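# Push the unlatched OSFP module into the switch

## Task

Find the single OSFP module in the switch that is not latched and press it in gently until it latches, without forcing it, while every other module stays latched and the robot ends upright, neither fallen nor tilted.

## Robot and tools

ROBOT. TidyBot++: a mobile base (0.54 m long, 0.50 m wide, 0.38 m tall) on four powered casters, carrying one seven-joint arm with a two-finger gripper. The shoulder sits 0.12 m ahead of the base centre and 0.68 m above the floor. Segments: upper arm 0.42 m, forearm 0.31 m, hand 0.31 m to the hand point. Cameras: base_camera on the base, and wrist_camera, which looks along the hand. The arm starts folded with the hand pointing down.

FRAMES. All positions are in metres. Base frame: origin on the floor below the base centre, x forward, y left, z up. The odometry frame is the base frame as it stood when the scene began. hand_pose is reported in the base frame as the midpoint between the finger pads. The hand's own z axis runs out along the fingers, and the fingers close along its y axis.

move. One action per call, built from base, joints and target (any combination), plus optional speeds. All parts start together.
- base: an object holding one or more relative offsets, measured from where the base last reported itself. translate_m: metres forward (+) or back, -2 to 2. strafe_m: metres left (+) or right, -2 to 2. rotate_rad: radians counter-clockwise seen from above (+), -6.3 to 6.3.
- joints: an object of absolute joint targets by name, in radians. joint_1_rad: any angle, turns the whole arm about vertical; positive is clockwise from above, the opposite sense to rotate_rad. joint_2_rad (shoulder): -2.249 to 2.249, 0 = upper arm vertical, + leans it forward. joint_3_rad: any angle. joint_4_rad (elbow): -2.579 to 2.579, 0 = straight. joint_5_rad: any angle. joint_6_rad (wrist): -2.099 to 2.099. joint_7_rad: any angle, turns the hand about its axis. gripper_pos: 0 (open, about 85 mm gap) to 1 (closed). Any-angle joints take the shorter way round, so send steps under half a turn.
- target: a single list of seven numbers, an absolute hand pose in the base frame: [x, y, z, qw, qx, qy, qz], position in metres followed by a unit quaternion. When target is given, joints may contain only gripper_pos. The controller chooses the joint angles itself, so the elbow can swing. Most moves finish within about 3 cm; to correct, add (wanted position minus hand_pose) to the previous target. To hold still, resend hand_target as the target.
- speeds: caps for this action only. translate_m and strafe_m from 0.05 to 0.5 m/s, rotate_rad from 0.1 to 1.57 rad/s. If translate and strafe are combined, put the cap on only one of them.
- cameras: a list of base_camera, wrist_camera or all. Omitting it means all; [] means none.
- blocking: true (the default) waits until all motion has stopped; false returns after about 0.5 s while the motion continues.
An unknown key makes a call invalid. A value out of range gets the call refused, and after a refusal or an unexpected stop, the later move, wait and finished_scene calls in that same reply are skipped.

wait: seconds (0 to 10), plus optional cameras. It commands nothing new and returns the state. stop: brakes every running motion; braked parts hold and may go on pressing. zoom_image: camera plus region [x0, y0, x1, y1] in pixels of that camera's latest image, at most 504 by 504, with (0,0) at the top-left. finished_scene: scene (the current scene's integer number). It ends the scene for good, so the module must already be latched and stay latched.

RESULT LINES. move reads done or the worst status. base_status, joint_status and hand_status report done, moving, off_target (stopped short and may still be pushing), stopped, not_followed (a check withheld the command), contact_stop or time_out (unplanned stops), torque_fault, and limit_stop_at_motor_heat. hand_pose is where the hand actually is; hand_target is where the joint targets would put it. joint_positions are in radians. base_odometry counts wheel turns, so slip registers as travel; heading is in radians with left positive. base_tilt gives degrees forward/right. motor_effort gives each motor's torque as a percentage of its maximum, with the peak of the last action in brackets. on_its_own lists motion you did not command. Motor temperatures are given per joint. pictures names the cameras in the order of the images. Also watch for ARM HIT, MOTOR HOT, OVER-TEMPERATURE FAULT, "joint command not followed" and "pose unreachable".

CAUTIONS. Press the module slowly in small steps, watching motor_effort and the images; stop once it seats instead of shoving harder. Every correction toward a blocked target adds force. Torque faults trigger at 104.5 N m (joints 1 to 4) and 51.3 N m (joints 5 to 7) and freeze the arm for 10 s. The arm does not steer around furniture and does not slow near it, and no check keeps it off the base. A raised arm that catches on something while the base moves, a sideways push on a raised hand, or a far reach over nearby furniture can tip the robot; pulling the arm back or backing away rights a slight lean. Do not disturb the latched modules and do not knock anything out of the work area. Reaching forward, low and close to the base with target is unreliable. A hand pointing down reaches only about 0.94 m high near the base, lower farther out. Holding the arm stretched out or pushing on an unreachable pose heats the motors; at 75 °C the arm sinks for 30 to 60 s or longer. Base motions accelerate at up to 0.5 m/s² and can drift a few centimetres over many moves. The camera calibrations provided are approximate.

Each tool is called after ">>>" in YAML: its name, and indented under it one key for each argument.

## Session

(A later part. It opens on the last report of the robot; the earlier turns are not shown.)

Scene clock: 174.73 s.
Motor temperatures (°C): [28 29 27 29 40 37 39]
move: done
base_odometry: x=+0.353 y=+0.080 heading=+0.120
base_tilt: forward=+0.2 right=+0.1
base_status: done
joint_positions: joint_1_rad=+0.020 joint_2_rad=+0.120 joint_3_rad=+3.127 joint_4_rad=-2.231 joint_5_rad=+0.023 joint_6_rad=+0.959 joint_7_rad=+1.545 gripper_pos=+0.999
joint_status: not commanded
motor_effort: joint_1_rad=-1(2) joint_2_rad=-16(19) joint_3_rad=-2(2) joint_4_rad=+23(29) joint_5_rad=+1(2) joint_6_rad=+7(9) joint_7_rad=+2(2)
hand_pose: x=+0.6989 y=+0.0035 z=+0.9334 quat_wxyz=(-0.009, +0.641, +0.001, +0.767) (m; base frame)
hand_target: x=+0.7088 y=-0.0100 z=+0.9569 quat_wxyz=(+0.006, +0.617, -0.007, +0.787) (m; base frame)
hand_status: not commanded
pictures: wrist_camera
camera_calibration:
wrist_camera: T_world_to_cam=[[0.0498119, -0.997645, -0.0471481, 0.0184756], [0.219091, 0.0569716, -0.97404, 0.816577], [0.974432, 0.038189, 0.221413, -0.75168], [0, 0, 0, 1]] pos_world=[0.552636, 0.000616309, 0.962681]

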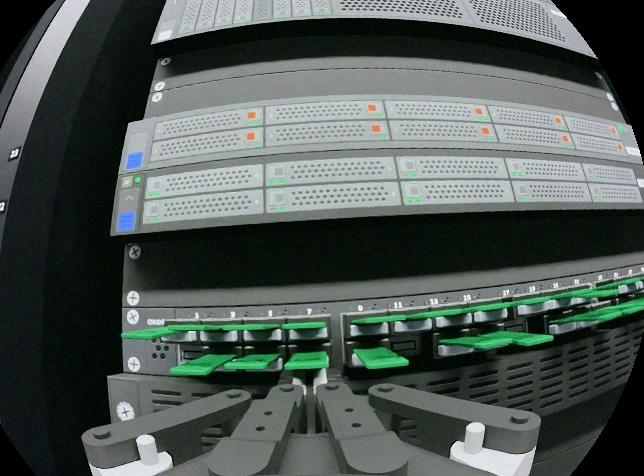

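>>> move:
  base: {"translate_m": -0.13}
  speeds: {"translate_m": 0.15}
  cameras: ["wrist_camera"]

>>> move:
  joints: {"joint_2_rad": -0.13, "joint_4_rad": -1.46, "joint_6_rad": -0.92}
  cameras: ["wrist_camera"]

>>> zoom_image:
  camera: "wrist_camera"
  region: [190, 130, 320, 230]

>>> zoom_image:
  camera: "wrist_camera"
  region: [290, 130, 420, 230]

Scene clock: 180.13 s.
Motor temperatures (°C): [28 29 27 29 40 37 39]
move: done
base_odometry: x=+0.224 y=+0.065 heading=+0.120
base_tilt: forward=+0.2 right=+0.1
base_status: done
joint_positions: joint_1_rad=+0.020 joint_2_rad=+0.147 joint_3_rad=+3.127 joint_4_rad=-2.201 joint_5_rad=+0.023 joint_6_rad=+0.959 joint_7_rad=+1.545 gripper_pos=+0.999
joint_status: not commanded
motor_effort: joint_1_rad=+0(1) joint_2_rad=-21(24) joint_3_rad=-1(2) joint_4_rad=+17(23) joint_5_rad=+1(1) joint_6_rad=+8(9) joint_7_rad=+1(2)
hand_pose: x=+0.7107 y=+0.0033 z=+0.9343 quat_wxyz=(-0.009, +0.640, +0.000, +0.769) (m; base frame)
hand_target: x=+0.7088 y=-0.0100 z=+0.9569 quat_wxyz=(+0.006, +0.617, -0.007, +0.787) (m; base frame)
hand_status: not commanded
pictures: wrist_camera
camera_calibration:
wrist_camera: T_world_to_cam=[[0.0499361, -0.997633, -0.0472736, 0.0177498], [0.223451, 0.0572925, -0.97303, 0.81082], [0.973435, 0.038026, 0.225784, -0.766717], [0, 0, 0, 1]] pos_world=[0.564284, 0.000409088, 0.962903]

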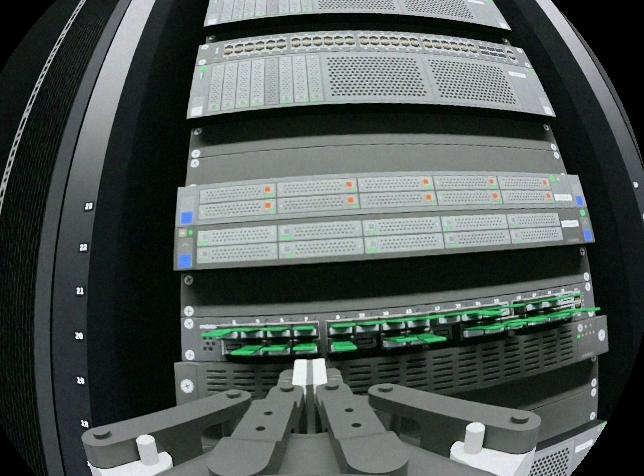

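Scene clock: 182.90 s.
Motor temperatures (°C): [28 29 27 29 40 36 39]
move: done
base_odometry: x=+0.224 y=+0.065 heading=+0.120
base_tilt: forward=+0.2 right=+0.1
base_status: not commanded
joint_positions: joint_1_rad=+0.020 joint_2_rad=-0.107 joint_3_rad=+3.127 joint_4_rad=-1.487 joint_5_rad=+0.023 joint_6_rad=-0.862 joint_7_rad=+1.545 gripper_pos=+0.999
joint_status: all done
motor_effort: joint_1_rad=+0(1) joint_2_rad=-16(24) joint_3_rad=+0(1) joint_4_rad=+20(22) joint_5_rad=+1(1) joint_6_rad=+7(9) joint_7_rad=+1(2)
hand_pose: x=+0.6263 y=-0.0065 z=+0.9665 quat_wxyz=(+0.007, +0.900, -0.011, +0.435) (m; base frame)
hand_target: x=+0.6118 y=-0.0073 z=+0.9784 quat_wxyz=(+0.004, +0.902, -0.008, +0.431) (m; base frame)
hand_status: not commanded
pictures: wrist_camera
camera_calibration:
wrist_camera: T_world_to_cam=[[-0.0303136, -0.998466, -0.0463232, 0.0630627], [-0.584419, 0.0553023, -0.809565, 1.20953], [0.810886, 0.00253135, -0.585199, 0.193968], [0, 0, 0, 1]] pos_world=[0.5515, -0.00441514, 1.09563]

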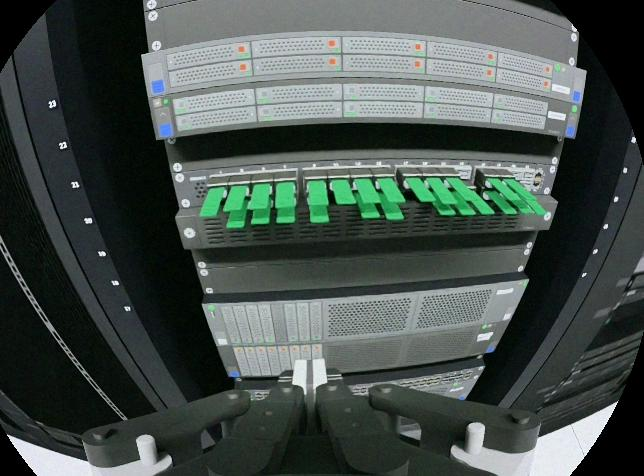

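Scaled by 3.877.

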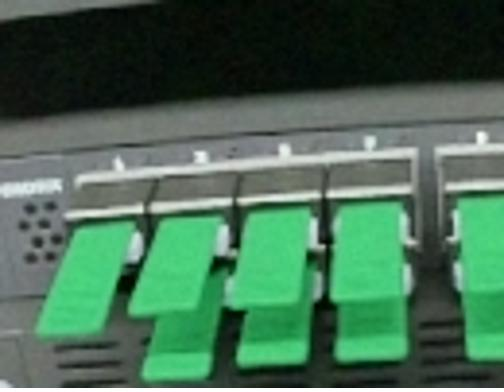

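Scaled by 3.877.

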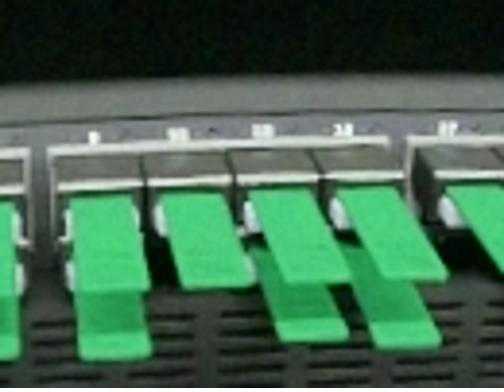

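>>> zoom_image:
  camera: "wrist_camera"
  region: [225, 160, 335, 230]

Scaled by 4.582.

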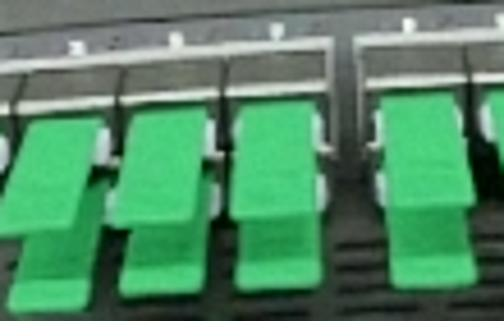

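>>> finished_scene:
  scene: 2

The scene is finished: the task was done.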